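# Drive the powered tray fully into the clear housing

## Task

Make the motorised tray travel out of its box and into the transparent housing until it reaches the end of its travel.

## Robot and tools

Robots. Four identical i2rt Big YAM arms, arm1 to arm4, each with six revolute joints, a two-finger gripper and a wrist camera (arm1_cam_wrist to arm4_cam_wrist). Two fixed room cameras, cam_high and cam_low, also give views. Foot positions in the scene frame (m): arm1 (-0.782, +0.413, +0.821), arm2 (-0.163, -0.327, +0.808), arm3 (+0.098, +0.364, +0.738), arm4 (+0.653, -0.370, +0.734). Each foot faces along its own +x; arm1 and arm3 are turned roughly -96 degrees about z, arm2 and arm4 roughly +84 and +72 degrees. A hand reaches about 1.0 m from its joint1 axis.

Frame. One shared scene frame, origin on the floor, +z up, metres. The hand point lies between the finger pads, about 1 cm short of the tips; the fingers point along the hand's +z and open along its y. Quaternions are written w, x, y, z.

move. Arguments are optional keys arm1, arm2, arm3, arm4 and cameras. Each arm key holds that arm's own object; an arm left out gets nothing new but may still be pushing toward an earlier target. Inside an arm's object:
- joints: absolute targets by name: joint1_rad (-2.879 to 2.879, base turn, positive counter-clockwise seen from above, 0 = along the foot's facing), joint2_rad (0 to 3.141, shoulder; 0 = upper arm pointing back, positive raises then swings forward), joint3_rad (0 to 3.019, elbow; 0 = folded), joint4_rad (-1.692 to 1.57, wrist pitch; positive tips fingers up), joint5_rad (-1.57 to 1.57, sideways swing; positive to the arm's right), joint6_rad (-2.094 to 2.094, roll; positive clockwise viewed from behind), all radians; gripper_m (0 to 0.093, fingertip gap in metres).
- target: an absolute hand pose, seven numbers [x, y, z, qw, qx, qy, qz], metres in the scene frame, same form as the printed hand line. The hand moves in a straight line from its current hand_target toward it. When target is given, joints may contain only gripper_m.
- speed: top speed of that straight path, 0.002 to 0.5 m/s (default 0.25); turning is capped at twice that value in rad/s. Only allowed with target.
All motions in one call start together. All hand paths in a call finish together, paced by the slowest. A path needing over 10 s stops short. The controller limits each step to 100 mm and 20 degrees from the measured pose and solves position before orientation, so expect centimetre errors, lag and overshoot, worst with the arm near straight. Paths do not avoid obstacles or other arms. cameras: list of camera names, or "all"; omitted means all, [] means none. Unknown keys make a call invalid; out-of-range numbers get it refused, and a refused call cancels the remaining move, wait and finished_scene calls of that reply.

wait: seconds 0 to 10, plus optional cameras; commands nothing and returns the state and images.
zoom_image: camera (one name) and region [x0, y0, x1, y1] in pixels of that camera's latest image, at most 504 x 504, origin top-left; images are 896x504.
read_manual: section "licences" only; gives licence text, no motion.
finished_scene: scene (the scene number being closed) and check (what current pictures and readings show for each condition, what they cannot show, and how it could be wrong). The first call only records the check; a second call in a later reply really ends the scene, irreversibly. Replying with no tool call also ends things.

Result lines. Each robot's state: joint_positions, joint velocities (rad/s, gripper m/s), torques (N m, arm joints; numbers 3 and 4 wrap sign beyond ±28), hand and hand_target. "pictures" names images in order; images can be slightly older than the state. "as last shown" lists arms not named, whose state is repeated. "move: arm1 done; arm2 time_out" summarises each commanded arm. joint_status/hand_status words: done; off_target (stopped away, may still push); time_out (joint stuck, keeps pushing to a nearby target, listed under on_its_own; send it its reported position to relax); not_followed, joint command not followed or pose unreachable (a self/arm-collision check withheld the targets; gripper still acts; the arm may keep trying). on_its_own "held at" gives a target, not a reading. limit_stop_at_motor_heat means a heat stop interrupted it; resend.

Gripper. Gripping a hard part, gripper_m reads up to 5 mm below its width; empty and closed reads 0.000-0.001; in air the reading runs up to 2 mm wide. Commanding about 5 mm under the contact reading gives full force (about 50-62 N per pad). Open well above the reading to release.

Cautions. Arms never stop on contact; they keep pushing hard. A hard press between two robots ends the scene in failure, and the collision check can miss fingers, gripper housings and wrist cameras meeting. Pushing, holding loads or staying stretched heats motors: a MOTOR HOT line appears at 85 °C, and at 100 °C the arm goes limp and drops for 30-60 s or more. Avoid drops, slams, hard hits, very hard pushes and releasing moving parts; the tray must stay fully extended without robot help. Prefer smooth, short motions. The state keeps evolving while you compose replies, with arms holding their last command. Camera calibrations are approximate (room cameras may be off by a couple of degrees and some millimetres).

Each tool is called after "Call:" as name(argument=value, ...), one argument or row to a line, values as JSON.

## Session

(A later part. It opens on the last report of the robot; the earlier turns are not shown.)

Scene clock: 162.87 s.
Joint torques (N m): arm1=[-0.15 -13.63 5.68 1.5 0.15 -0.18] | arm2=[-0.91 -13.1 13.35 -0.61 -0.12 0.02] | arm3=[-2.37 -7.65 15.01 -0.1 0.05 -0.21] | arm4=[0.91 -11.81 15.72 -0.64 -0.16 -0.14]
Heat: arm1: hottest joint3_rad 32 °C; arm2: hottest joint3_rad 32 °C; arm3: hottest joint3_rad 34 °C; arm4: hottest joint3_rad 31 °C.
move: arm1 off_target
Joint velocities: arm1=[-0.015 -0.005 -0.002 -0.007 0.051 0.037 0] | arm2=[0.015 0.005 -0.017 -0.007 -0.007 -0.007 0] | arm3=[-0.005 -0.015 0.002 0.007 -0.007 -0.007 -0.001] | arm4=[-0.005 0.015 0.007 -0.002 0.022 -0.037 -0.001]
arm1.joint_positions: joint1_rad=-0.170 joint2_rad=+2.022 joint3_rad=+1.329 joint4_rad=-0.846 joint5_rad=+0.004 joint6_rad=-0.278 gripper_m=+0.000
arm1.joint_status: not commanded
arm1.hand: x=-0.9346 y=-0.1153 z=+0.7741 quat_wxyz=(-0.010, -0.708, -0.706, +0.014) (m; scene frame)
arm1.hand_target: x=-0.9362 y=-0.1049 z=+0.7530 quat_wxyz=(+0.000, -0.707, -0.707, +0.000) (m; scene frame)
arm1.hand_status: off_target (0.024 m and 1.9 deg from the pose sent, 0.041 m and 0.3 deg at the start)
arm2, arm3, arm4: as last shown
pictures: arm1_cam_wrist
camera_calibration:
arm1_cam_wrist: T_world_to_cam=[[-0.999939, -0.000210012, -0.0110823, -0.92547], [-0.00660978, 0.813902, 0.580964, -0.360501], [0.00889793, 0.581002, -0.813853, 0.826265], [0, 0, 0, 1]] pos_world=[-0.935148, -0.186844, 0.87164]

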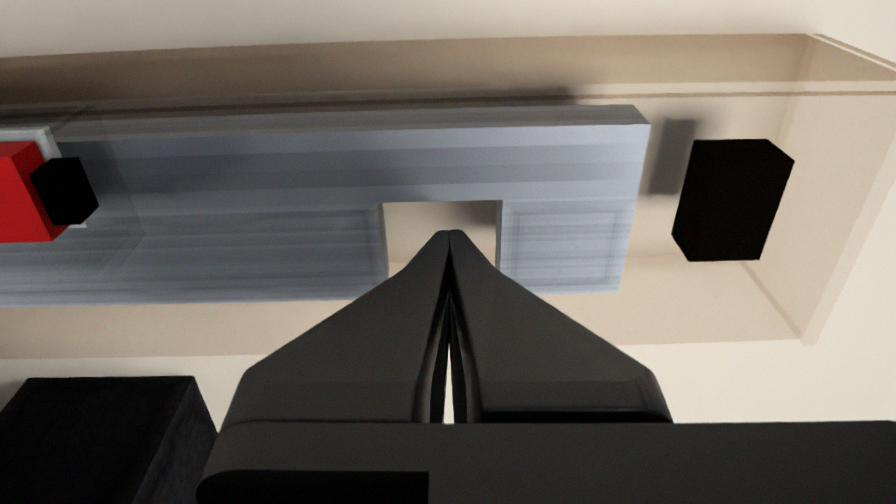

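Call:
move(
  arm1={"target": [-0.87, -0.13, 0.83, 0.0, 0.7071, 0.7071, 0.0], "speed": 0.3},
  cameras=[],
)

Call:
move(
  arm1={"target": [-0.837, -0.135, 0.82, 0.0, 1.0, 0.0, 0.0], "speed": 0.5, "joints": {"gripper_m": 0.05}},
  cameras=["arm1_cam_wrist"],
)

Scene clock: 164.87 s.
Joint torques (N m): arm1=[0.21 -16.03 9.89 0.39 0.17 0.02] | arm2=[-0.97 -13.22 13.24 -0.59 -0.1 0.05] | arm3=[-2.43 -7.65 14.98 -0.09 0.05 -0.2] | arm4=[0.91 -11.87 15.72 -0.64 -0.16 -0.14]
Heat: arm1: hottest joint3_rad 32 °C; arm2: hottest joint3_rad 33 °C; arm3: hottest joint3_rad 34 °C; arm4: hottest joint3_rad 31 °C.
move: arm1 off_target
Joint velocities: arm1=[-0.015 -0.015 0.017 -0.017 -0.037 0.037 0] | arm2=[-0.005 -0.005 0.012 0.002 -0.051 0.037 0.001] | arm3=[0.015 -0.005 -0.012 0.002 0.051 -0.037 0] | arm4=[-0.024 -0.015 -0.002 0.012 -0.11 -0.051 -0.001]
arm1.joint_positions: joint1_rad=-0.044 joint2_rad=+1.965 joint3_rad=+1.356 joint4_rad=-1.010 joint5_rad=+0.006 joint6_rad=-0.168 gripper_m=+0.000
arm1.joint_status: not commanded
arm1.hand: x=-0.8651 y=-0.1116 z=+0.8122 quat_wxyz=(+0.013, -0.702, -0.712, -0.019) (m; scene frame)
arm1.hand_target: x=-0.8710 y=-0.1301 z=+0.8301 quat_wxyz=(+0.001, -0.707, -0.707, +0.000) (m; scene frame)
arm1.hand_status: off_target (0.026 m and 2.8 deg from the pose sent, 0.087 m and 1.9 deg at the start)
arm2, arm3, arm4: as last shown
pictures: none
No camera images: "cameras" was empty.

Scene clock: 167.63 s.
Joint torques (N m): arm1=[1.14 -15.09 9.25 0.88 0.31 0.01] | arm2=[-0.73 -13.63 13.29 -0.57 -0.11 0] | arm3=[-2.55 -7.71 14.95 -0.08 0.05 -0.21] | arm4=[0.85 -11.87 15.72 -0.62 -0.16 -0.14]
Heat: arm1: hottest joint3_rad 32 °C; arm2: hottest joint3_rad 33 °C; arm3: hottest joint3_rad 34 °C; arm4: hottest joint3_rad 32 °C.
move: arm1 off_target
Joint velocities: arm1=[-0.015 -0.005 0.002 -0.012 -0.051 -0.037 -0.001] | arm2=[-0.005 -0.005 0.002 -0.017 -0.051 -0.022 0] | arm3=[-0.015 0.005 -0.007 0.007 -0.095 0.081 0] | arm4=[-0.015 -0.024 -0.012 -0.002 0.081 -0.007 0]
arm1.joint_positions: joint1_rad=+0.005 joint2_rad=+1.965 joint3_rad=+1.356 joint4_rad=-0.999 joint5_rad=+0.004 joint6_rad=+1.463 gripper_m=+0.050
arm1.joint_status: all done
arm1.hand: x=-0.8393 y=-0.1180 z=+0.8122 quat_wxyz=(+0.017, -1.000, -0.001, -0.003) (m; scene frame)
arm1.hand_target: x=-0.8377 y=-0.1347 z=+0.8199 quat_wxyz=(+0.000, -1.000, +0.000, +0.001) (m; scene frame)
arm1.hand_status: off_target (0.019 m and 2.0 deg from the pose sent, 0.037 m and 90.8 deg at the start)
arm2, arm3, arm4: as last shown
pictures: arm1_cam_wrist
camera_calibration:
arm1_cam_wrist: T_world_to_cam=[[-0.00459383, 0.999848, 0.0168058, 0.101005], [0.789991, -0.00667525, 0.613083, 0.165833], [0.613102, 0.0160928, -0.78984, 1.27896], [0, 0, 0, 1]] pos_world=[-0.914677, -0.120465, 0.90681]

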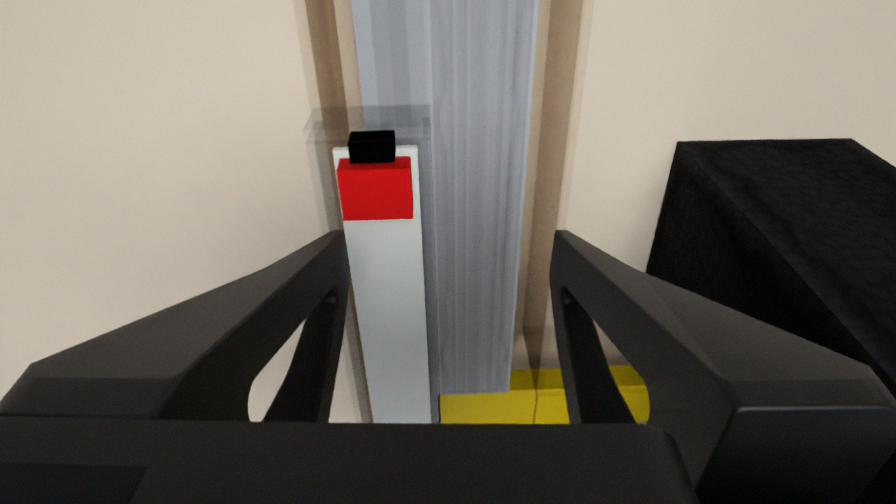

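Call:
move(
  arm1={"target": [-0.837, -0.147, 0.805, 0, 1, 0, 0], "speed": 0.1, "joints": {"gripper_m": 0.05}},
  cameras=["arm1_cam_wrist", "cam_high"],
)

Scene clock: 169.43 s.
Joint torques (N m): arm1=[1.2 -14.56 10.22 1.05 0.28 0.02] | arm2=[-0.79 -13.04 13.3 -0.68 -0.11 0.05] | arm3=[-2.43 -7.59 14.95 -0.1 0.05 -0.21] | arm4=[0.85 -11.87 15.71 -0.62 -0.16 -0.14]
Heat: arm1: hottest joint3_rad 32 °C; arm2: hottest joint3_rad 33 °C; arm3: hottest joint3_rad 34 °C; arm4: hottest joint3_rad 32 °C.
move: arm1 off_target
Joint velocities: arm1=[-0.005 -0.024 -0.007 0.007 0.037 -0.081 0] | arm2=[-0.005 0.005 -0.007 0.012 -0.037 0.022 0] | arm3=[0.005 -0.005 -0.007 -0.002 -0.051 0.022 0] | arm4=[0.005 -0.005 -0.007 -0.012 0.037 0.007 -0.001]
arm1.joint_positions: joint1_rad=+0.007 joint2_rad=+1.999 joint3_rad=+1.370 joint4_rad=-0.985 joint5_rad=+0.005 joint6_rad=+1.465 gripper_m=+0.050
arm1.joint_status: all done
arm1.hand: x=-0.8384 y=-0.1233 z=+0.7992 quat_wxyz=(+0.020, -1.000, -0.002, -0.003) (m; scene frame)
arm1.hand_target: x=-0.8372 y=-0.1461 z=+0.8053 quat_wxyz=(+0.000, -1.000, +0.000, +0.000) (m; scene frame)
arm1.hand_status: off_target (0.024 m and 2.3 deg from the pose sent, 0.030 m and 2.0 deg at the start)
arm2, arm3, arm4: as last shown
pictures: arm1_cam_wrist, cam_high
camera_calibration:
arm1_cam_wrist: T_world_to_cam=[[-0.00503079, 0.999742, 0.0221524, 0.101939], [0.789943, -0.00961019, 0.613105, 0.172648], [0.61316, 0.0205835, -0.789691, 1.26869], [0, 0, 0, 1]] pos_world=[-0.913777, -0.126368, 0.89376]

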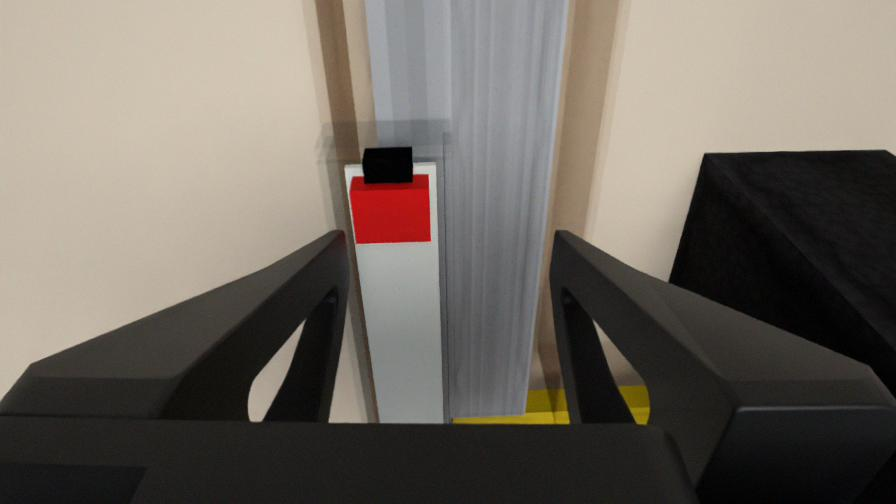

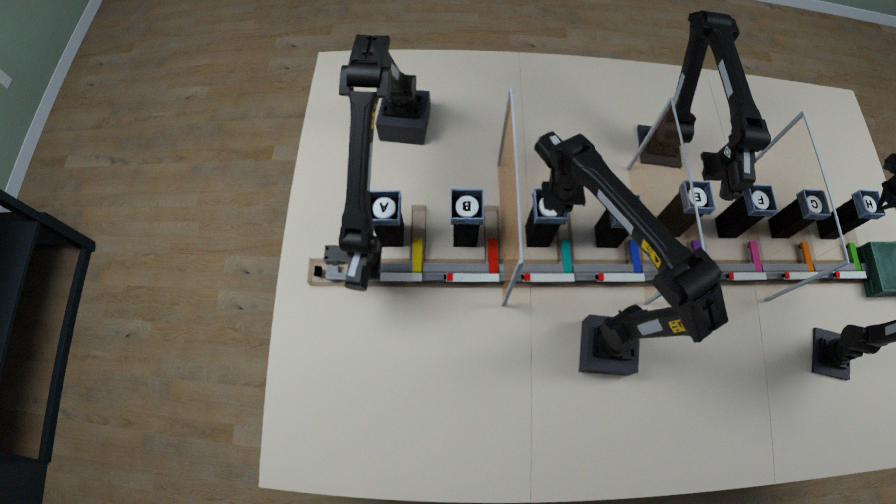

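Call:
move(
  arm1={"target": [-0.837, -0.160, 0.800, 0, 1, 0, 0], "speed": 0.1, "joints": {"gripper_m": 0.05}},
  cameras=["arm1_cam_wrist"],
)

Scene clock: 170.87 s.
Joint torques (N m): arm1=[1.03 -14.92 10.25 0.61 0.26 0.01] | arm2=[-0.97 -13.57 13.26 -0.68 -0.12 0.04] | arm3=[-2.37 -7.71 14.97 -0.08 0.05 -0.21] | arm4=[0.91 -11.87 15.72 -0.64 -0.16 -0.14]
Heat: arm1: hottest joint3_rad 32 °C; arm2: hottest joint3_rad 33 °C; arm3: hottest joint3_rad 35 °C; arm4: hottest joint3_rad 32 °C.
move: arm1 off_target
Joint velocities: arm1=[0.015 -0.005 -0.012 -0.007 -0.007 -0.037 0] | arm2=[-0.015 0.005 -0.007 -0.017 -0.007 0.007 0] | arm3=[0.005 -0.024 -0.012 -0.007 0.007 -0.037 0] | arm4=[0.005 -0.005 -0.007 -0.007 -0.037 0.007 -0.001]
arm1.joint_positions: joint1_rad=+0.009 joint2_rad=+2.032 joint3_rad=+1.416 joint4_rad=-0.985 joint5_rad=+0.005 joint6_rad=+1.467 gripper_m=+0.050
arm1.joint_status: all done
arm1.hand: x=-0.8390 y=-0.1396 z=+0.7954 quat_wxyz=(+0.014, -1.000, -0.002, -0.003) (m; scene frame)
arm1.hand_target: x=-0.8373 y=-0.1594 z=+0.8000 quat_wxyz=(+0.000, -1.000, +0.000, +0.000) (m; scene frame)
arm1.hand_status: off_target (0.021 m and 1.6 deg from the pose sent, 0.037 m and 2.3 deg at the start)
arm2, arm3, arm4: as last shown
pictures: arm1_cam_wrist
camera_calibration:
arm1_cam_wrist: T_world_to_cam=[[-0.00492321, 0.999938, 0.0100159, 0.128037], [0.790748, -0.00223825, 0.612138, 0.17776], [0.612122, 0.0109338, -0.790688, 1.26496], [0, 0, 0, 1]] pos_world=[-0.914241, -0.141462, 0.89009]

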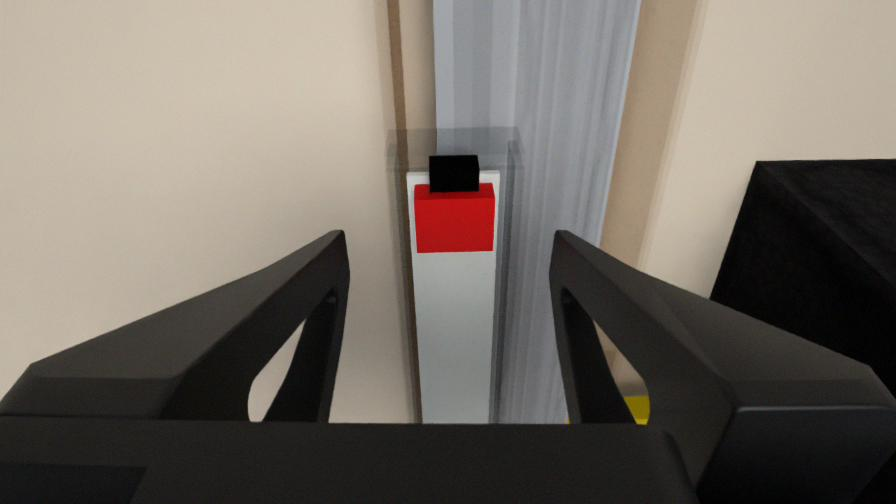

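Call:
zoom_image(
  camera="arm1_cam_wrist",
  region=[330, 80, 600, 440],
)

Scaled by 1.400 from the camera's 896x504 image, which has a finer 1280x720 frame.

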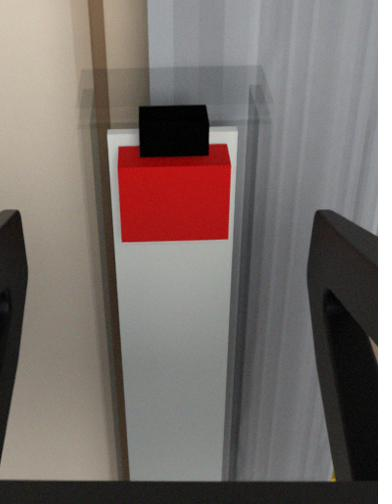

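Call:
move(
  arm1={"target": [-0.837, -0.160, 0.786, 0, 1, 0, 0], "speed": 0.08, "joints": {"gripper_m": 0.05}},
  cameras=["arm1_cam_wrist"],
)

Call:
move(
  arm1={"joints": {"gripper_m": 0.02}},
  cameras=["arm1_cam_wrist"],
)

Scene clock: 172.57 s.
Joint torques (N m): arm1=[1.08 -15.09 9.54 1.1 0.25 0.01] | arm2=[-0.97 -13.45 13.24 -0.58 -0.11 0.05] | arm3=[-2.43 -7.82 14.95 -0.12 0.05 -0.2] | arm4=[0.85 -11.87 15.72 -0.62 -0.16 -0.15]
Heat: arm1: hottest joint3_rad 32 °C; arm2: hottest joint3_rad 33 °C; arm3: hottest joint3_rad 35 °C; arm4: hottest joint3_rad 32 °C.
move: arm1 off_target
Joint velocities: arm1=[0.005 -0.005 -0.012 0.002 -0.022 0.051 -0.001] | arm2=[-0.015 0.005 0.007 -0.007 0.007 -0.037 0] | arm3=[0.005 -0.005 0.012 -0.002 -0.037 0.007 0] | arm4=[0.005 -0.015 0.007 0.007 0.007 0.051 0.001]
arm1.joint_positions: joint1_rad=+0.009 joint2_rad=+2.054 joint3_rad=+1.416 joint4_rad=-0.967 joint5_rad=+0.005 joint6_rad=+1.467 gripper_m=+0.050
arm1.joint_status: all done
arm1.hand: x=-0.8390 y=-0.1406 z=+0.7837 quat_wxyz=(+0.015, -1.000, -0.001, -0.003) (m; scene frame)
arm1.hand_target: x=-0.8371 y=-0.1593 z=+0.7860 quat_wxyz=(+0.000, -1.000, +0.000, +0.000) (m; scene frame)
arm1.hand_status: off_target (0.020 m and 1.8 deg from the pose sent, 0.023 m and 1.6 deg at the start)
arm2.joint_positions: joint1_rad=+0.608 joint2_rad=+1.393 joint3_rad=+1.140 joint4_rad=-1.459 joint5_rad=-0.007 joint6_rad=+0.506 gripper_m=+0.000
arm2.joint_status: not commanded
arm2.hand: x=-0.3380 y=-0.0155 z=+0.9828 quat_wxyz=(+0.019, +0.704, -0.706, +0.069) (m; scene frame)
arm2.hand_target: x=-0.3421 y=-0.0053 z=+1.0003 quat_wxyz=(+0.015, +0.706, -0.706, +0.050) (m; scene frame)
arm2.hand_status: not commanded
arm3.joint_positions: joint1_rad=+0.047 joint2_rad=+1.079 joint3_rad=+1.108 joint4_rad=-1.691 joint5_rad=+0.011 joint6_rad=-0.023 gripper_m=+0.000
arm3.joint_status: not commanded
arm3.hand: x=+0.0871 y=+0.0981 z=+0.9976 quat_wxyz=(+0.036, -0.705, -0.707, -0.038) (m; scene frame)
arm3.hand_target: x=+0.0831 y=+0.0889 z=+1.0101 quat_wxyz=(+0.030, -0.707, -0.706, -0.029) (m; scene frame)
arm3.hand_status: not commanded
arm4.joint_positions: joint1_rad=+0.031 joint2_rad=+1.543 joint3_rad=+1.520 joint4_rad=-1.670 joint5_rad=+0.019 joint6_rad=-0.189 gripper_m=+0.000
arm4.joint_status: not commanded
arm4.hand: x=+0.7425 y=+0.0532 z=+0.9887 quat_wxyz=(+0.047, +0.701, -0.710, +0.046) (m; scene frame)
arm4.hand_target: x=+0.7428 y=+0.0688 z=+1.0092 quat_wxyz=(+0.028, +0.707, -0.706, +0.031) (m; scene frame)
arm4.hand_status: not commanded
pictures: arm1_cam_wrist
camera_calibration:
arm1_cam_wrist: T_world_to_cam=[[-0.00457044, 0.999899, 0.0134318, 0.126747], [0.790541, -0.00461287, 0.612392, 0.18426], [0.612392, 0.0134173, -0.79044, 1.25606], [0, 0, 0, 1]] pos_world=[-0.914288, -0.142737, 0.8783]

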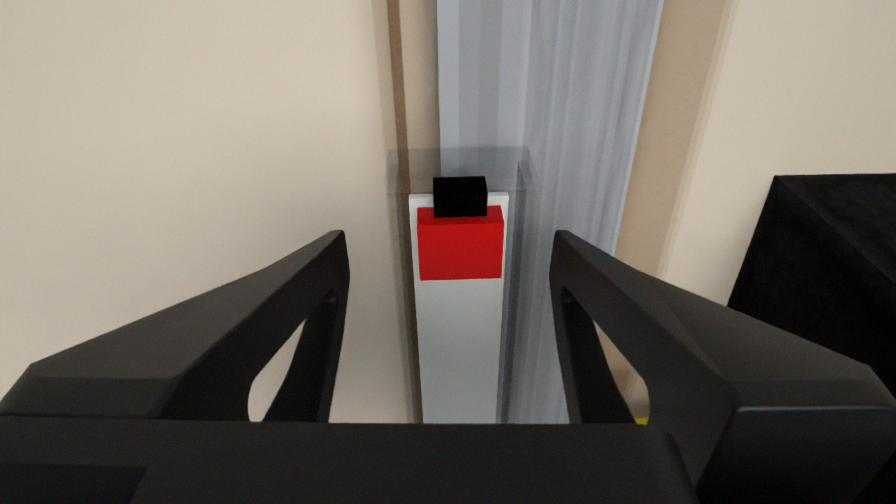

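Scene clock: 173.10 s.
Joint torques (N m): arm1=[1.26 -15.09 9.55 1.4 0.24 0.01] | arm2=[-0.79 -13.16 13.26 -0.59 -0.09 0.02] | arm3=[-2.43 -7.59 14.97 -0.1 0.05 -0.2] | arm4=[0.91 -11.87 15.72 -0.62 -0.16 -0.14]
Heat: arm1: hottest joint3_rad 32 °C; arm2: hottest joint3_rad 33 °C; arm3: hottest joint3_rad 35 °C; arm4: hottest joint3_rad 32 °C.
move: arm1 off_target
Joint velocities: arm1=[-0.005 0.005 -0.002 -0.007 0.066 -0.022 0] | arm2=[0.005 -0.005 0.022 0.002 0.022 0.066 0] | arm3=[-0.005 -0.005 -0.007 0.012 -0.081 -0.037 0] | arm4=[-0.005 -0.024 0.017 0.007 -0.125 0.022 0]
arm1.joint_positions: joint1_rad=+0.009 joint2_rad=+2.054 joint3_rad=+1.416 joint4_rad=-0.974 joint5_rad=+0.005 joint6_rad=+1.467 gripper_m=+0.030
arm1.joint_status: gripper_m off_target (ended at +0.030, target +0.020)
arm1.hand: x=-0.8389 y=-0.1387 z=+0.7837 quat_wxyz=(+0.019, -1.000, -0.001, -0.003) (m; scene frame)
arm1.hand_target: x=-0.8371 y=-0.1593 z=+0.7861 quat_wxyz=(+0.000, -1.000, +0.000, +0.000) (m; scene frame)
arm1.hand_status: not commanded
arm2, arm3, arm4: as last shown
pictures: arm1_cam_wrist
camera_calibration:
arm1_cam_wrist: T_world_to_cam=[[-0.00465181, 0.999767, 0.0210976, 0.118774], [0.790534, -0.00924384, 0.612348, 0.183568], [0.6124, 0.0195269, -0.790307, 1.2568], [0, 0, 0, 1]] pos_world=[-0.914231, -0.14159, 0.878346]

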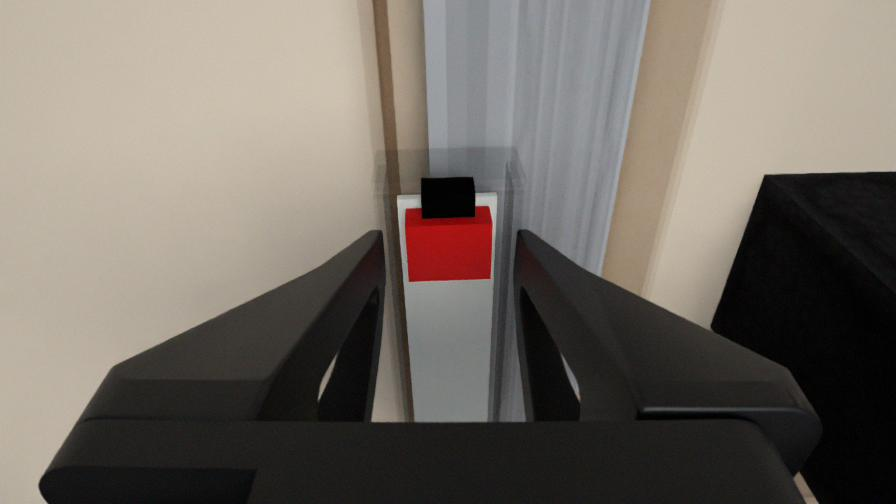

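Call:
move(
  arm1={"joints": {"gripper_m": 0.05}},
  cameras=["cam_low", "cam_high"],
)

Scene clock: 175.17 s.
Joint torques (N m): arm1=[1.2 -15.15 9.61 1.09 0.23 0.01] | arm2=[-0.91 -13.57 13.22 -0.65 -0.14 0.01] | arm3=[-2.55 -7.59 14.97 -0.09 0.04 -0.21] | arm4=[0.85 -11.87 15.73 -0.62 -0.16 -0.14]
Heat: arm1: hottest joint3_rad 32 °C; arm2: hottest joint3_rad 34 °C; arm3: hottest joint3_rad 35 °C; arm4: hottest joint3_rad 33 °C.
move: arm1 done
Joint velocities: arm1=[0.005 -0.024 0.002 -0.012 -0.037 0.037 0.002] | arm2=[-0.005 -0.024 -0.007 0.002 0.007 0.066 0.001] | arm3=[0.005 0.005 -0.012 0.007 0.037 -0.022 0] | arm4=[-0.015 0.015 0.012 0.012 -0.037 0.081 0]
arm1.joint_positions: joint1_rad=+0.009 joint2_rad=+2.055 joint3_rad=+1.416 joint4_rad=-0.967 joint5_rad=+0.005 joint6_rad=+1.467 gripper_m=+0.050
arm1.joint_status: all done
arm1.hand: x=-0.8391 y=-0.1403 z=+0.7832 quat_wxyz=(+0.016, -1.000, -0.001, -0.003) (m; scene frame)
arm1.hand_target: x=-0.8371 y=-0.1592 z=+0.7860 quat_wxyz=(+0.000, -1.000, +0.000, +0.000) (m; scene frame)
arm1.hand_status: not commanded
arm2, arm3, arm4: as last shown
pictures: cam_high, cam_low

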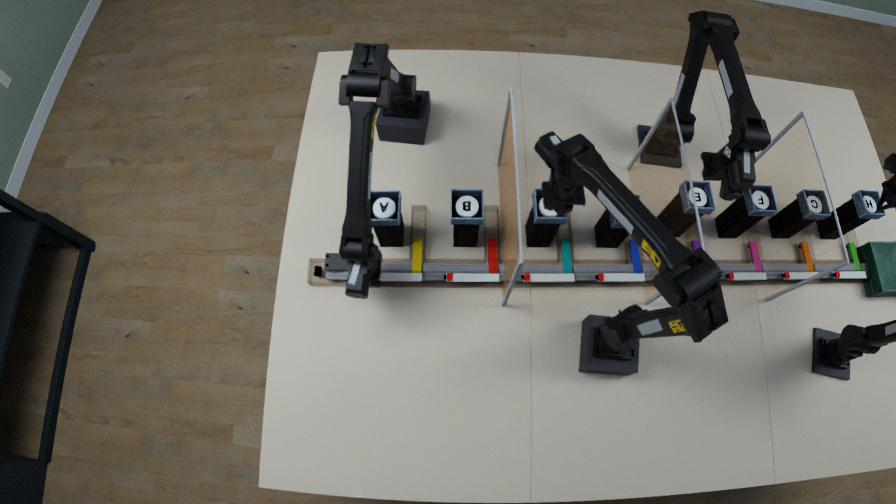

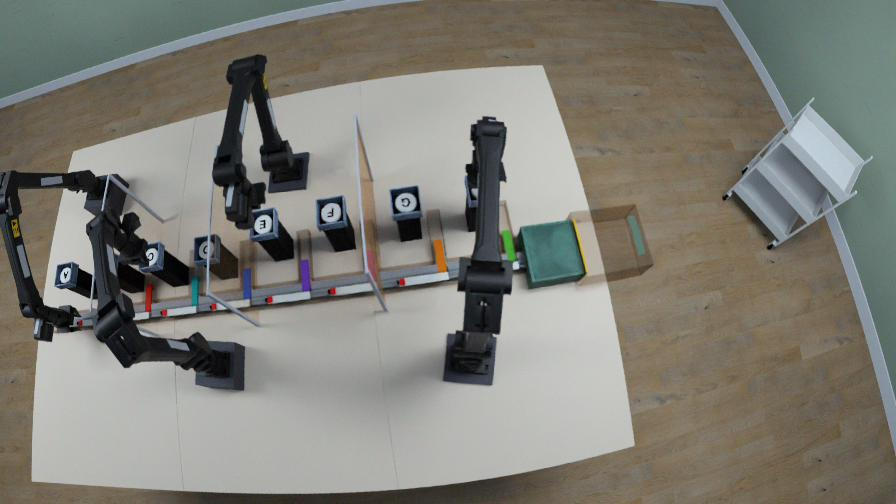

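Call:
zoom_image(
  camera="cam_low",
  region=[420, 170, 680, 320],
)

Call:
zoom_image(
  camera="cam_high",
  region=[295, 170, 555, 320],
)

Call:
zoom_image(
  camera="cam_low",
  region=[200, 170, 460, 320],
)

Scaled by 1.938 from the camera's 896x504 image, which has a finer 1280x720 frame.

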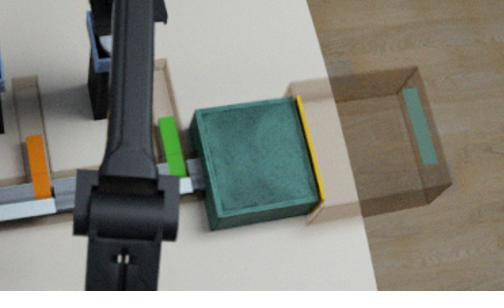

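Scaled by 1.938 from the camera's 896x504 image, which has a finer 1280x720 frame.

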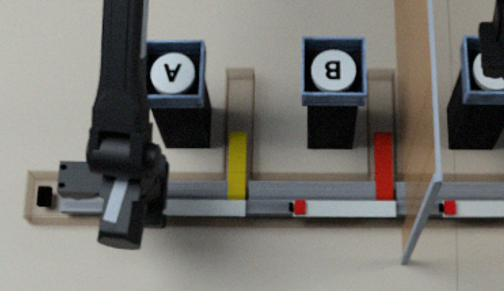

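Scaled by 1.938 from the camera's 896x504 image, which has a finer 1280x720 frame.

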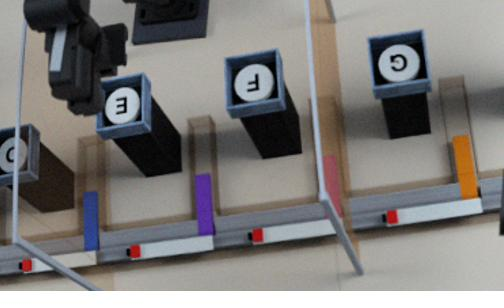

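Call:
move(
  arm1={"target": [-0.715, -0.07, 0.86, 0, 1, 0, 0], "speed": 0.3, "joints": {"gripper_m": 0.02}},
  cameras=["arm1_cam_wrist"],
)

Scene clock: 177.60 s.
Joint torques (N m): arm1=[9.35 -24.23 2.37 -3.95 -1.87 0.71] | arm2=[-0.73 -13.16 13.27 -0.69 -0.14 0.05] | arm3=[-2.55 -7.71 15.01 -0.1 0.05 -0.21] | arm4=[0.85 -11.81 15.71 -0.64 -0.16 -0.14]
Heat: arm1: hottest joint3_rad 32 °C; arm2: hottest joint3_rad 34 °C; arm3: hottest joint3_rad 35 °C; arm4: hottest joint3_rad 33 °C.
move: arm1 off_target
Joint velocities: arm1=[-0.005 -0.005 0.012 -0.007 0.037 -0.022 0] | arm2=[0.005 -0.005 -0.002 0.002 0.007 -0.022 0] | arm3=[-0.005 -0.005 -0.002 0.002 0.037 0.051 0.001] | arm4=[-0.024 -0.015 -0.002 -0.002 0.066 -0.095 0.001]
arm1.joint_positions: joint1_rad=+0.042 joint2_rad=+2.000 joint3_rad=+1.316 joint4_rad=-0.843 joint5_rad=+0.070 joint6_rad=+1.524 gripper_m=+0.030
arm1.joint_status: gripper_m off_target (ended at +0.030, target +0.020)
arm1.hand: x=-0.8313 y=-0.1332 z=+0.7830 quat_wxyz=(-0.022, -0.999, +0.012, +0.033) (m; scene frame)
arm1.hand_target: x=-0.7657 y=-0.0964 z=+0.8231 quat_wxyz=(+0.003, -1.000, -0.001, +0.004) (m; scene frame)
arm1.hand_status: off_target (0.153 m and 4.7 deg from the pose sent, 0.162 m and 1.9 deg at the start; pose on its path clipped on 26 of 39 steps)
arm2, arm3, arm4: as last shown
pictures: arm1_cam_wrist
camera_calibration:
arm1_cam_wrist: T_world_to_cam=[[0.0188607, 0.997936, -0.0613795, 0.197188], [0.832594, 0.018313, 0.553581, 0.262633], [0.553563, -0.0615451, -0.83053, 1.22325], [0, 0, 0, 1]] pos_world=[-0.899534, -0.126305, 0.882664]

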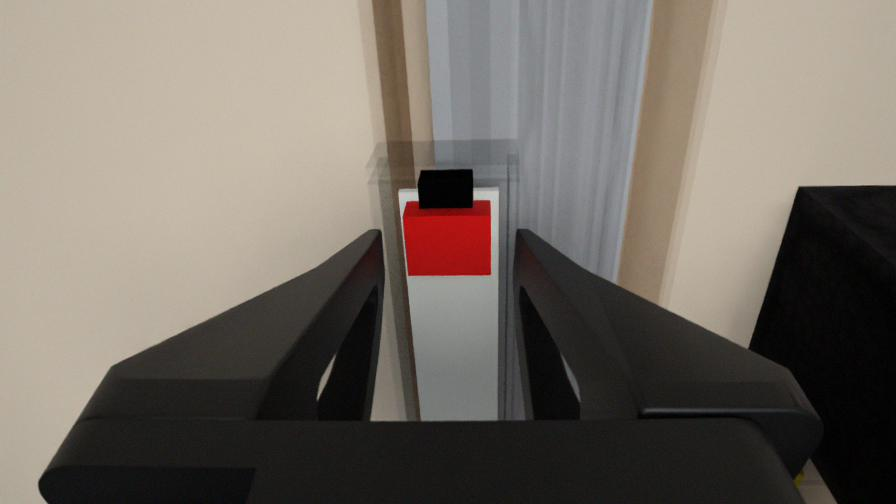

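Call:
move(
  arm1={"target": [-0.838, -0.155, 0.786, 0, 1, 0, 0], "speed": 0.15},
  cameras=[],
)

Call:
move(
  arm1={"joints": {"gripper_m": 0.055}},
  cameras=[],
)

Call:
move(
  arm1={"target": [-0.838, -0.145, 0.86, 0, 1, 0, 0], "speed": 0.2},
  cameras=[],
)

Call:
move(
  arm1={"target": [-0.715, -0.07, 0.86, 0, 1, 0, 0], "speed": 0.3, "joints": {"gripper_m": 0.03}},
  cameras=["arm1_cam_wrist"],
)

Scene clock: 179.30 s.
Joint torques (N m): arm1=[0.32 -14.45 10.58 -0.09 -0.13 -0.14] | arm2=[-1.2 -13.57 13.26 -0.55 -0.14 0.04] | arm3=[-2.49 -7.71 14.98 -0.1 0.06 -0.2] | arm4=[0.91 -11.87 15.73 -0.64 -0.15 -0.14]
Heat: arm1: hottest joint3_rad 32 °C; arm2: hottest joint3_rad 34 °C; arm3: hottest joint3_rad 35 °C; arm4: hottest joint3_rad 33 °C.
move: arm1 off_target
Joint velocities: arm1=[0.015 -0.015 -0.012 -0.012 0.037 0.007 0.001] | arm2=[0.005 -0.005 -0.012 -0.012 0.095 0.022 0] | arm3=[-0.005 -0.005 0.012 -0.007 -0.037 0.022 0.001] | arm4=[-0.005 -0.024 -0.002 -0.007 0.022 0.022 0]
arm1.joint_positions: joint1_rad=+0.017 joint2_rad=+2.037 joint3_rad=+1.381 joint4_rad=-0.929 joint5_rad=+0.014 joint6_rad=+1.481 gripper_m=+0.030
arm1.joint_status: not commanded
arm1.hand: x=-0.8360 y=-0.1365 z=+0.7822 quat_wxyz=(+0.006, -1.000, +0.002, +0.003) (m; scene frame)
arm1.hand_target: x=-0.8379 y=-0.1544 z=+0.7863 quat_wxyz=(-0.001, -1.000, +0.000, +0.000) (m; scene frame)
arm1.hand_status: off_target (0.019 m and 0.8 deg from the pose sent, 0.023 m and 4.7 deg at the start)
arm2, arm3, arm4: as last shown
pictures: none
No camera images: "cameras" was empty.

Scene clock: 179.90 s.
Joint torques (N m): arm1=[0.03 -14.8 9.87 0.38 0 -0.14] | arm2=[-1.2 -13.27 13.16 -0.55 -0.1 0.02] | arm3=[-2.37 -7.77 14.99 -0.12 0.05 -0.22] | arm4=[0.85 -11.81 15.71 -0.62 -0.16 -0.14]
Heat: arm1: hottest joint3_rad 32 °C; arm2: hottest joint3_rad 34 °C; arm3: hottest joint3_rad 35 °C; arm4: hottest joint3_rad 33 °C.
move: arm1 done
Joint velocities: arm1=[0.005 -0.015 0.007 0.002 0.007 0.007 0.002] | arm2=[0.005 -0.015 -0.012 -0.002 -0.081 -0.066 0.001] | arm3=[-0.015 -0.015 -0.007 -0.012 -0.007 0.022 -0.001] | arm4=[0.005 -0.015 -0.007 -0.007 -0.037 -0.007 -0.001]
arm1.joint_positions: joint1_rad=+0.017 joint2_rad=+2.042 joint3_rad=+1.391 joint4_rad=-0.941 joint5_rad=+0.010 joint6_rad=+1.480 gripper_m=+0.055
arm1.joint_status: all done
arm1.hand: x=-0.8354 y=-0.1373 z=+0.7825 quat_wxyz=(+0.009, -1.000, +0.002, +0.001) (m; scene frame)
arm1.hand_target: x=-0.8380 y=-0.1544 z=+0.7863 quat_wxyz=(-0.001, -1.000, +0.000, +0.000) (m; scene frame)
arm1.hand_status: not commanded
arm2, arm3, arm4: as last shown
pictures: none
No camera images: "cameras" was empty.

Scene clock: 181.13 s.
Joint torques (N m): arm1=[0.26 -15.74 10.18 0.34 0.07 -0.15] | arm2=[-1.03 -13.04 13.24 -0.64 -0.12 0.01] | arm3=[-2.37 -7.59 14.97 -0.1 0.04 -0.21] | arm4=[0.85 -11.87 15.71 -0.64 -0.15 -0.14]
Heat: arm1: hottest joint3_rad 32 °C; arm2: hottest joint3_rad 34 °C; arm3: hottest joint3_rad 35 °C; arm4: hottest joint3_rad 33 °C.
move: arm1 off_target
Joint velocities: arm1=[-0.005 -0.015 -0.007 0.017 -0.051 -0.066 0.001] | arm2=[0.005 -0.005 -0.007 0.002 -0.007 0.037 0] | arm3=[-0.024 -0.015 0.012 -0.012 -0.037 -0.081 -0.001] | arm4=[-0.015 0.005 0.002 -0.002 0.081 0.007 0]
arm1.joint_positions: joint1_rad=+0.017 joint2_rad=+1.943 joint3_rad=+1.424 joint4_rad=-1.087 joint5_rad=+0.010 joint6_rad=+1.480 gripper_m=+0.055
arm1.joint_status: not commanded
arm1.hand: x=-0.8352 y=-0.1299 z=+0.8461 quat_wxyz=(+0.016, -1.000, +0.001, +0.000) (m; scene frame)
arm1.hand_target: x=-0.8382 y=-0.1456 z=+0.8597 quat_wxyz=(+0.000, -1.000, +0.000, +0.000) (m; scene frame)
arm1.hand_status: off_target (0.021 m and 1.9 deg from the pose sent, 0.078 m and 1.1 deg at the start)
arm2, arm3, arm4: as last shown
pictures: none
No camera images: "cameras" was empty.

Scene clock: 182.67 s.
Joint torques (N m): arm1=[0.5 -14.21 6.86 0.73 0.22 0.01] | arm2=[-0.73 -13.39 13.22 -0.62 -0.11 0.02] | arm3=[-2.37 -7.82 14.99 -0.09 0.05 -0.21] | arm4=[0.91 -11.81 15.71 -0.64 -0.16 -0.14]
Heat: arm1: hottest joint3_rad 32 °C; arm2: hottest joint3_rad 34 °C; arm3: hottest joint3_rad 35 °C; arm4: hottest joint3_rad 33 °C.
move: arm1 done
Joint velocities: arm1=[-0.015 -0.005 -0.007 0.027 -0.051 -0.007 0] | arm2=[-0.015 0.005 0.012 0.012 0.11 -0.051 0] | arm3=[-0.015 0.005 0.007 -0.017 -0.037 -0.051 0.001] | arm4=[-0.005 -0.005 -0.007 -0.007 -0.022 -0.037 0.001]
arm1.joint_positions: joint1_rad=+0.252 joint2_rad=+1.794 joint3_rad=+1.221 joint4_rad=-1.018 joint5_rad=+0.010 joint6_rad=+1.701 gripper_m=+0.030
arm1.joint_status: all done
arm1.hand: x=-0.7152 y=-0.0703 z=+0.8554 quat_wxyz=(+0.007, -1.000, -0.006, +0.003) (m; scene frame)
arm1.hand_target: x=-0.7159 y=-0.0707 z=+0.8603 quat_wxyz=(+0.002, -1.000, +0.000, +0.003) (m; scene frame)
arm1.hand_status: done (0.005 m and 1.1 deg from the pose sent, 0.135 m and 1.9 deg at the start)
arm2, arm3, arm4: as last shown
pictures: arm1_cam_wrist
camera_calibration:
arm1_cam_wrist: T_world_to_cam=[[-0.0133456, 0.999907, -0.00279216, 0.0636748], [0.797126, 0.0123248, 0.603687, 0.0561159], [0.603665, 0.00583084, -0.797217, 1.23498], [0, 0, 0, 1]] pos_world=[-0.789394, -0.0715614, 0.950844]

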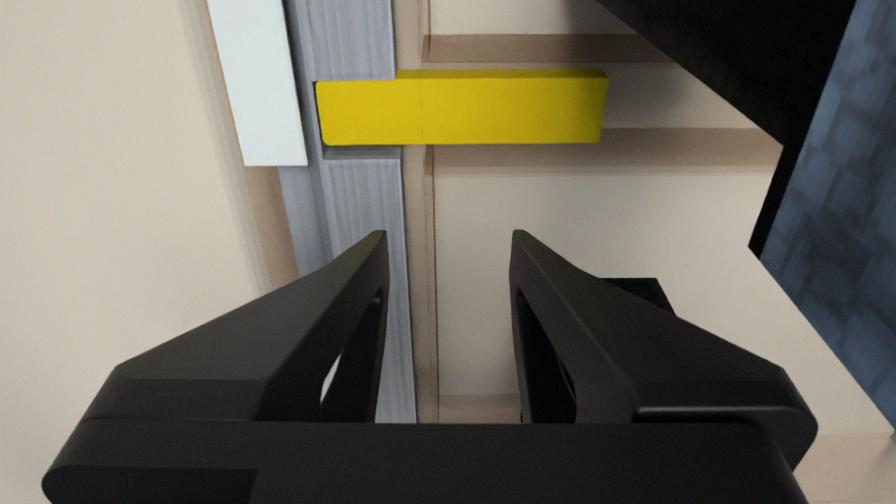

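Call:
zoom_image(
  camera="arm1_cam_wrist",
  region=[200, 0, 560, 240],
)

Call:
zoom_image(
  camera="arm1_cam_wrist",
  region=[380, 0, 800, 240],
)

Scaled by 1.400 from the camera's 896x504 image, which has a finer 1280x720 frame.

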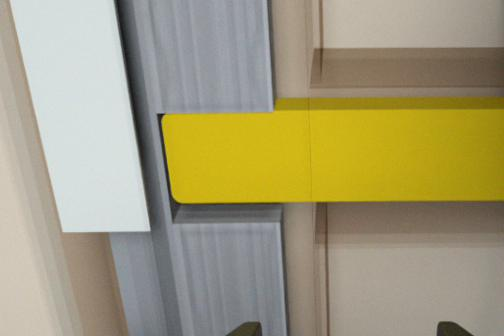

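Scaled by 1.200 from the camera's 896x504 image, which has a finer 1280x720 frame.

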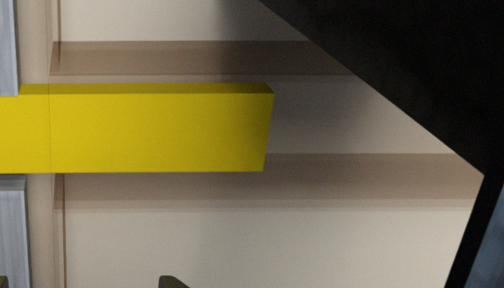

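Call:
move(
  arm1={"target": [-0.699, -0.062, 0.85, 0, 0.7071, 0.7071, 0], "speed": 0.4, "joints": {"gripper_m": 0.0}},
  cameras=["arm1_cam_wrist"],
)

Scene clock: 186.80 s.
Joint torques (N m): arm1=[0.79 -14.21 6.67 1.24 -0.07 -0.17] | arm2=[-0.79 -13.8 13.3 -0.62 -0.11 0.04] | arm3=[-2.43 -7.59 14.95 -0.1 0.04 -0.2] | arm4=[0.85 -11.81 15.72 -0.62 -0.16 -0.14]
Heat: arm1: hottest joint3_rad 32 °C; arm2: hottest joint3_rad 35 °C; arm3: hottest joint3_rad 35 °C; arm4: hottest joint3_rad 34 °C.
move: arm1 done
Joint velocities: arm1=[0.005 -0.024 0.012 0.002 -0.037 -0.007 -0.001] | arm2=[-0.005 -0.005 -0.002 -0.002 0.007 0.022 0.001] | arm3=[-0.005 -0.005 -0.012 -0.002 0.007 -0.051 0] | arm4=[-0.015 -0.015 -0.012 0.002 0.051 -0.007 -0.001]
arm1.joint_positions: joint1_rad=+0.281 joint2_rad=+1.794 joint3_rad=+1.190 joint4_rad=-0.990 joint5_rad=+0.011 joint6_rad=+0.186 gripper_m=+0.000
arm1.joint_status: all done
arm1.hand: x=-0.7027 y=-0.0609 z=+0.8455 quat_wxyz=(+0.009, -0.712, -0.702, -0.003) (m; scene frame)
arm1.hand_target: x=-0.6993 y=-0.0620 z=+0.8500 quat_wxyz=(+0.001, -0.707, -0.707, +0.000) (m; scene frame)
arm1.hand_status: done (0.006 m and 1.4 deg from the pose sent, 0.019 m and 89.3 deg at the start)
arm2.joint_positions: joint1_rad=+0.608 joint2_rad=+1.393 joint3_rad=+1.140 joint4_rad=-1.459 joint5_rad=-0.007 joint6_rad=+0.506 gripper_m=+0.000
arm2.joint_status: not commanded
arm2.hand: x=-0.3380 y=-0.0155 z=+0.9828 quat_wxyz=(+0.019, +0.704, -0.706, +0.069) (m; scene frame)
arm2.hand_target: x=-0.3421 y=-0.0053 z=+1.0003 quat_wxyz=(+0.015, +0.706, -0.706, +0.050) (m; scene frame)
arm2.hand_status: not commanded
arm3.joint_positions: joint1_rad=+0.047 joint2_rad=+1.079 joint3_rad=+1.108 joint4_rad=-1.691 joint5_rad=+0.011 joint6_rad=-0.023 gripper_m=+0.000
arm3.joint_status: not commanded
arm3.hand: x=+0.0871 y=+0.0981 z=+0.9976 quat_wxyz=(+0.036, -0.705, -0.707, -0.038) (m; scene frame)
arm3.hand_target: x=+0.0831 y=+0.0889 z=+1.0101 quat_wxyz=(+0.030, -0.707, -0.706, -0.029) (m; scene frame)
arm3.hand_status: not commanded
arm4.joint_positions: joint1_rad=+0.031 joint2_rad=+1.543 joint3_rad=+1.520 joint4_rad=-1.670 joint5_rad=+0.019 joint6_rad=-0.189 gripper_m=+0.000
arm4.joint_status: not commanded
arm4.hand: x=+0.7425 y=+0.0532 z=+0.9887 quat_wxyz=(+0.047, +0.701, -0.710, +0.046) (m; scene frame)
arm4.hand_target: x=+0.7428 y=+0.0688 z=+1.0092 quat_wxyz=(+0.028, +0.707, -0.706, +0.031) (m; scene frame)
arm4.hand_status: not commanded
pictures: arm1_cam_wrist
camera_calibration:
arm1_cam_wrist: T_world_to_cam=[[-0.999878, 0.0130804, -0.00855371, -0.694028], [0.00494013, 0.783754, 0.621052, -0.472361], [0.0148276, 0.620934, -0.783723, 0.831794], [0, 0, 0, 1]] pos_world=[-0.703943, -0.137196, 0.93932]

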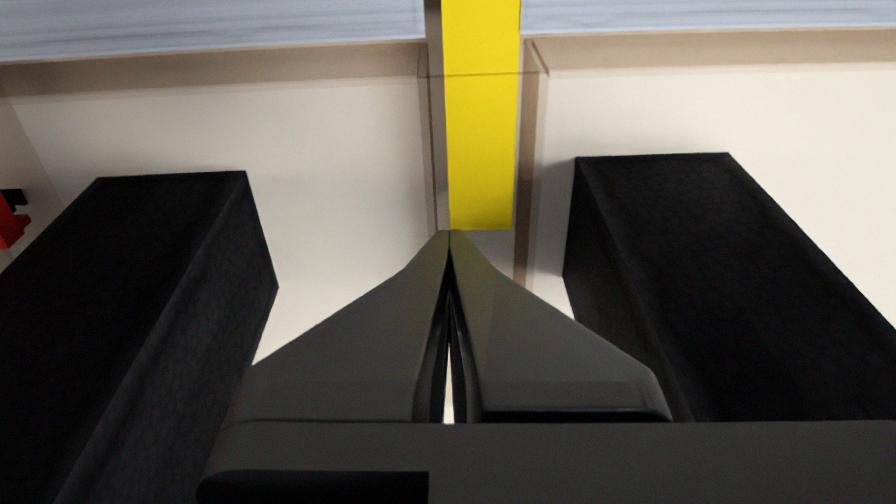

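Call:
zoom_image(
  camera="arm1_cam_wrist",
  region=[0, 100, 200, 300],
)

Call:
zoom_image(
  camera="arm1_cam_wrist",
  region=[390, 0, 590, 240],
)

Scaled by 2.520 from the camera's 896x504 image, which has a finer 1280x720 frame.

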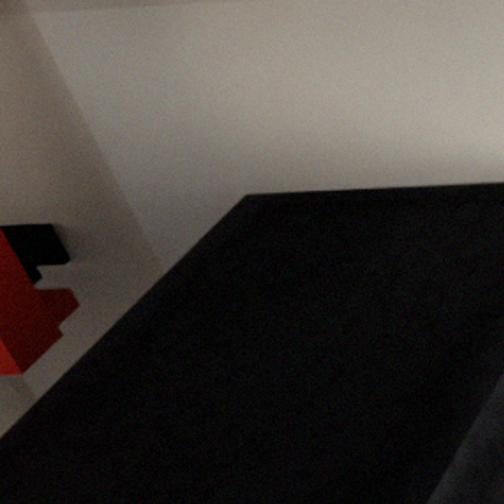

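Scaled by 2.100 from the camera's 896x504 image, which has a finer 1280x720 frame.

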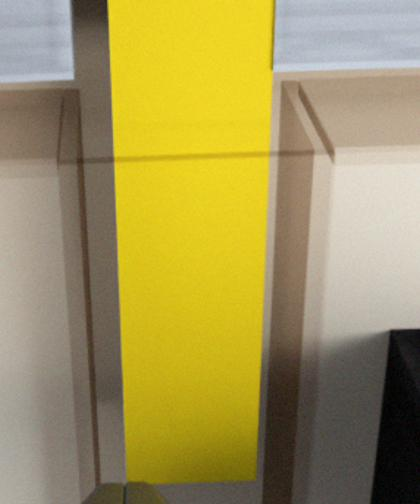

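Call:
move(
  arm1={"target": [-0.52, -0.07, 0.95, 0, 0.7071, 0.7071, 0], "speed": 0.4},
  cameras=["arm1_cam_wrist", "arm2_cam_wrist", "arm3_cam_wrist", "arm4_cam_wrist"],
)

Scene clock: 188.93 s.
Joint torques (N m): arm1=[11.4 -16.97 12.27 0.4 -1.73 0.32] | arm2=[-0.62 -13.1 13.3 -0.55 -0.11 0.02] | arm3=[-2.55 -7.65 14.97 -0.09 0.05 -0.2] | arm4=[0.91 -11.87 15.71 -0.62 -0.16 -0.14]
Heat: arm1: hottest joint3_rad 32 °C; arm2: hottest joint3_rad 35 °C; arm3: hottest joint3_rad 35 °C; arm4: hottest joint3_rad 34 °C.
move: arm1 off_target
Joint velocities: arm1=[0.005 -0.005 0.007 0.007 -0.11 0.022 -0.001] | arm2=[0.005 -0.015 0.002 0.002 0.037 0.022 0] | arm3=[0.005 0.005 -0.002 -0.007 -0.037 0.037 0] | arm4=[0.005 -0.005 -0.002 -0.017 0.095 0.022 0.001]
arm1.joint_positions: joint1_rad=+0.361 joint2_rad=+1.793 joint3_rad=+1.216 joint4_rad=-1.134 joint5_rad=+0.047 joint6_rad=+0.335 gripper_m=+0.000
arm1.joint_status: not commanded
arm1.hand: x=-0.6768 y=-0.0320 z=+0.8570 quat_wxyz=(+0.069, -0.733, -0.676, -0.014) (m; scene frame)
arm1.hand_target: x=-0.5990 y=-0.0453 z=+0.9061 quat_wxyz=(+0.002, -0.706, -0.709, -0.005) (m; scene frame)
arm1.hand_status: off_target (0.186 m and 9.3 deg from the pose sent, 0.211 m and 1.4 deg at the start; pose on its path clipped on 28 of 39 steps)
arm2, arm3, arm4: as last shown
pictures: arm1_cam_wrist, arm2_cam_wrist, arm3_cam_wrist, arm4_cam_wrist
camera_calibration:
arm1_cam_wrist: T_world_to_cam=[[-0.99497, 0.075474, 0.0658652, -0.726911], [0.100036, 0.714279, 0.692675, -0.501502], [0.00523279, 0.69578, -0.718236, 0.762275], [0, 0, 0, 1]] pos_world=[-0.677075, -0.1173, 0.942749]
arm2_cam_wrist: T_world_to_cam=[[0.99647, 0.0107226, 0.0832602, 0.25323], [-0.0494662, -0.726334, 0.685559, -0.697639], [0.0678257, -0.687258, -0.72324, 0.85074], [0, 0, 0, 1]] pos_world=[-0.344548, 0.0752429, 1.07248]
arm3_cam_wrist: T_world_to_cam=[[-0.999985, -0.00077134, -0.00535121, 0.0916505], [-0.00416395, 0.741189, 0.671284, -0.739164], [0.00344846, 0.671296, -0.741181, 0.801046], [0, 0, 0, 1]] pos_world=[0.0858089, 0.0101911, 1.0904]
arm4_cam_wrist: T_world_to_cam=[[0.999926, -0.00852569, 0.00872655, -0.752168], [-0.0121938, -0.72129, 0.692526, -0.632849], [0.000390112, -0.692581, -0.72134, 0.874262], [0, 0, 0, 1]] pos_world=[0.744054, 0.142616, 1.07547]

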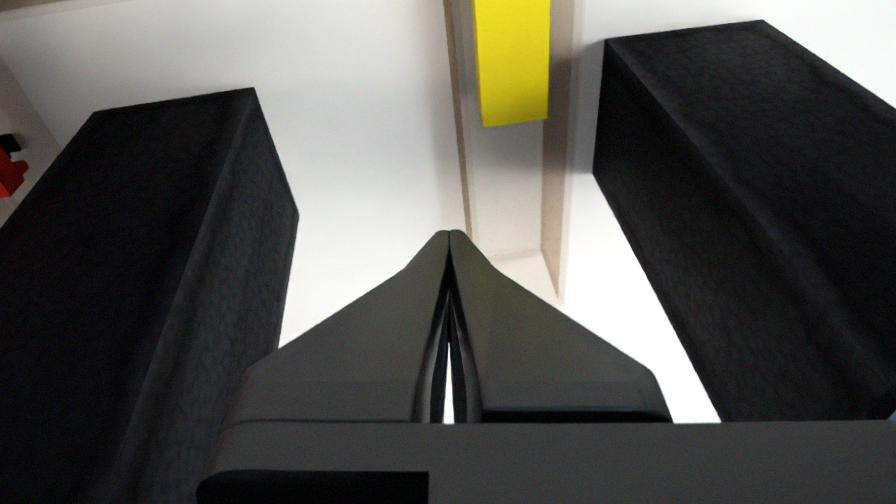

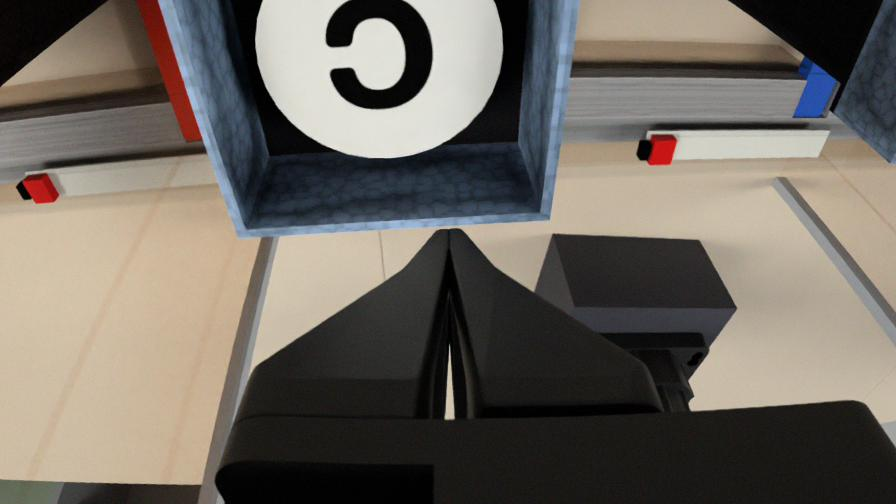

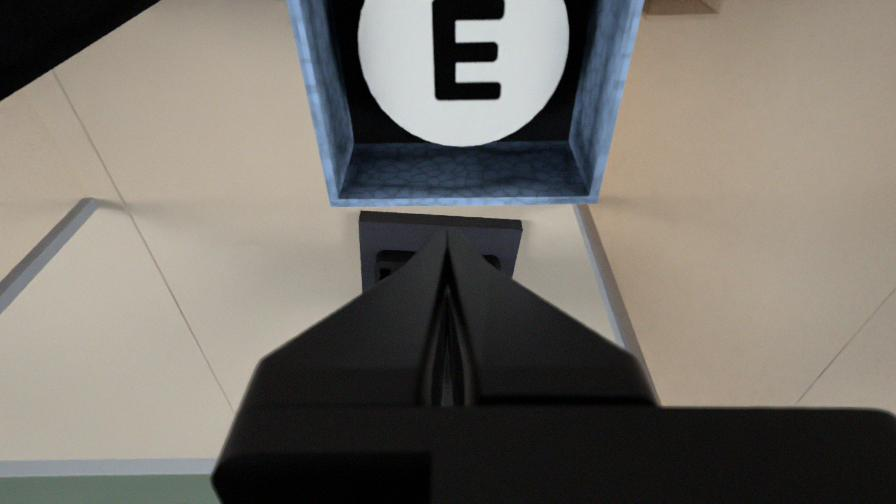

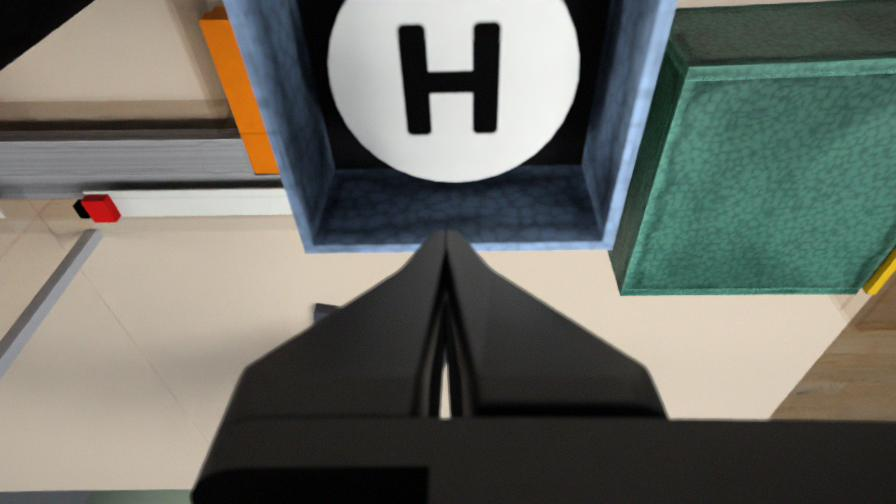

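Call:
zoom_image(
  camera="arm2_cam_wrist",
  region=[560, 0, 896, 190],
)

Call:
zoom_image(
  camera="arm4_cam_wrist",
  region=[0, 0, 336, 240],
)

Call:
zoom_image(
  camera="arm1_cam_wrist",
  region=[0, 100, 120, 220],
)

Call:
zoom_image(
  camera="arm2_cam_wrist",
  region=[0, 0, 270, 240],
)

Scaled by 1.500 from the camera's 896x504 image, which has a finer 1280x720 frame.

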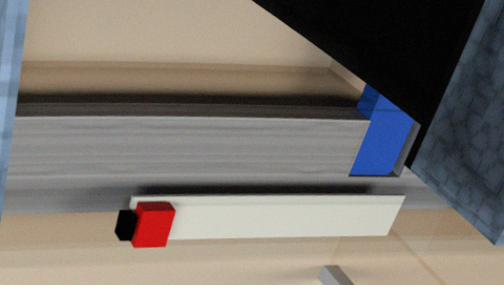

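Scaled by 1.500 from the camera's 896x504 image, which has a finer 1280x720 frame.

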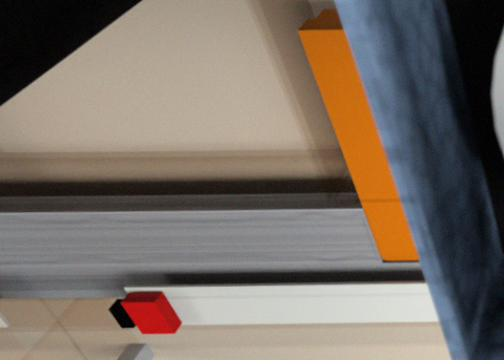

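Scaled by 4.200 from the camera's 896x504 image, which has a finer 1280x720 frame.

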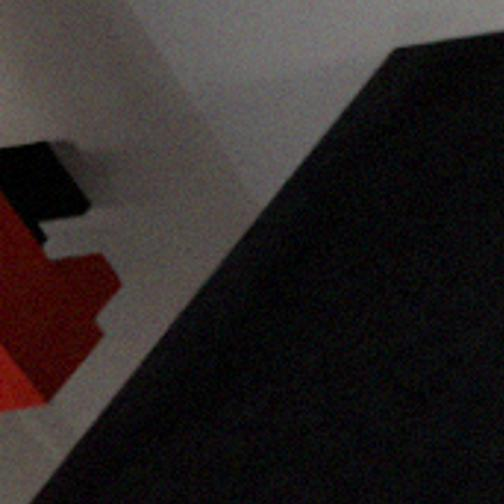

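Scaled by 1.867 from the camera's 896x504 image, which has a finer 1280x720 frame.

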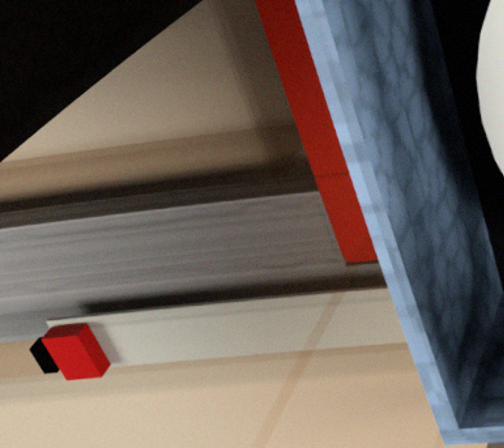

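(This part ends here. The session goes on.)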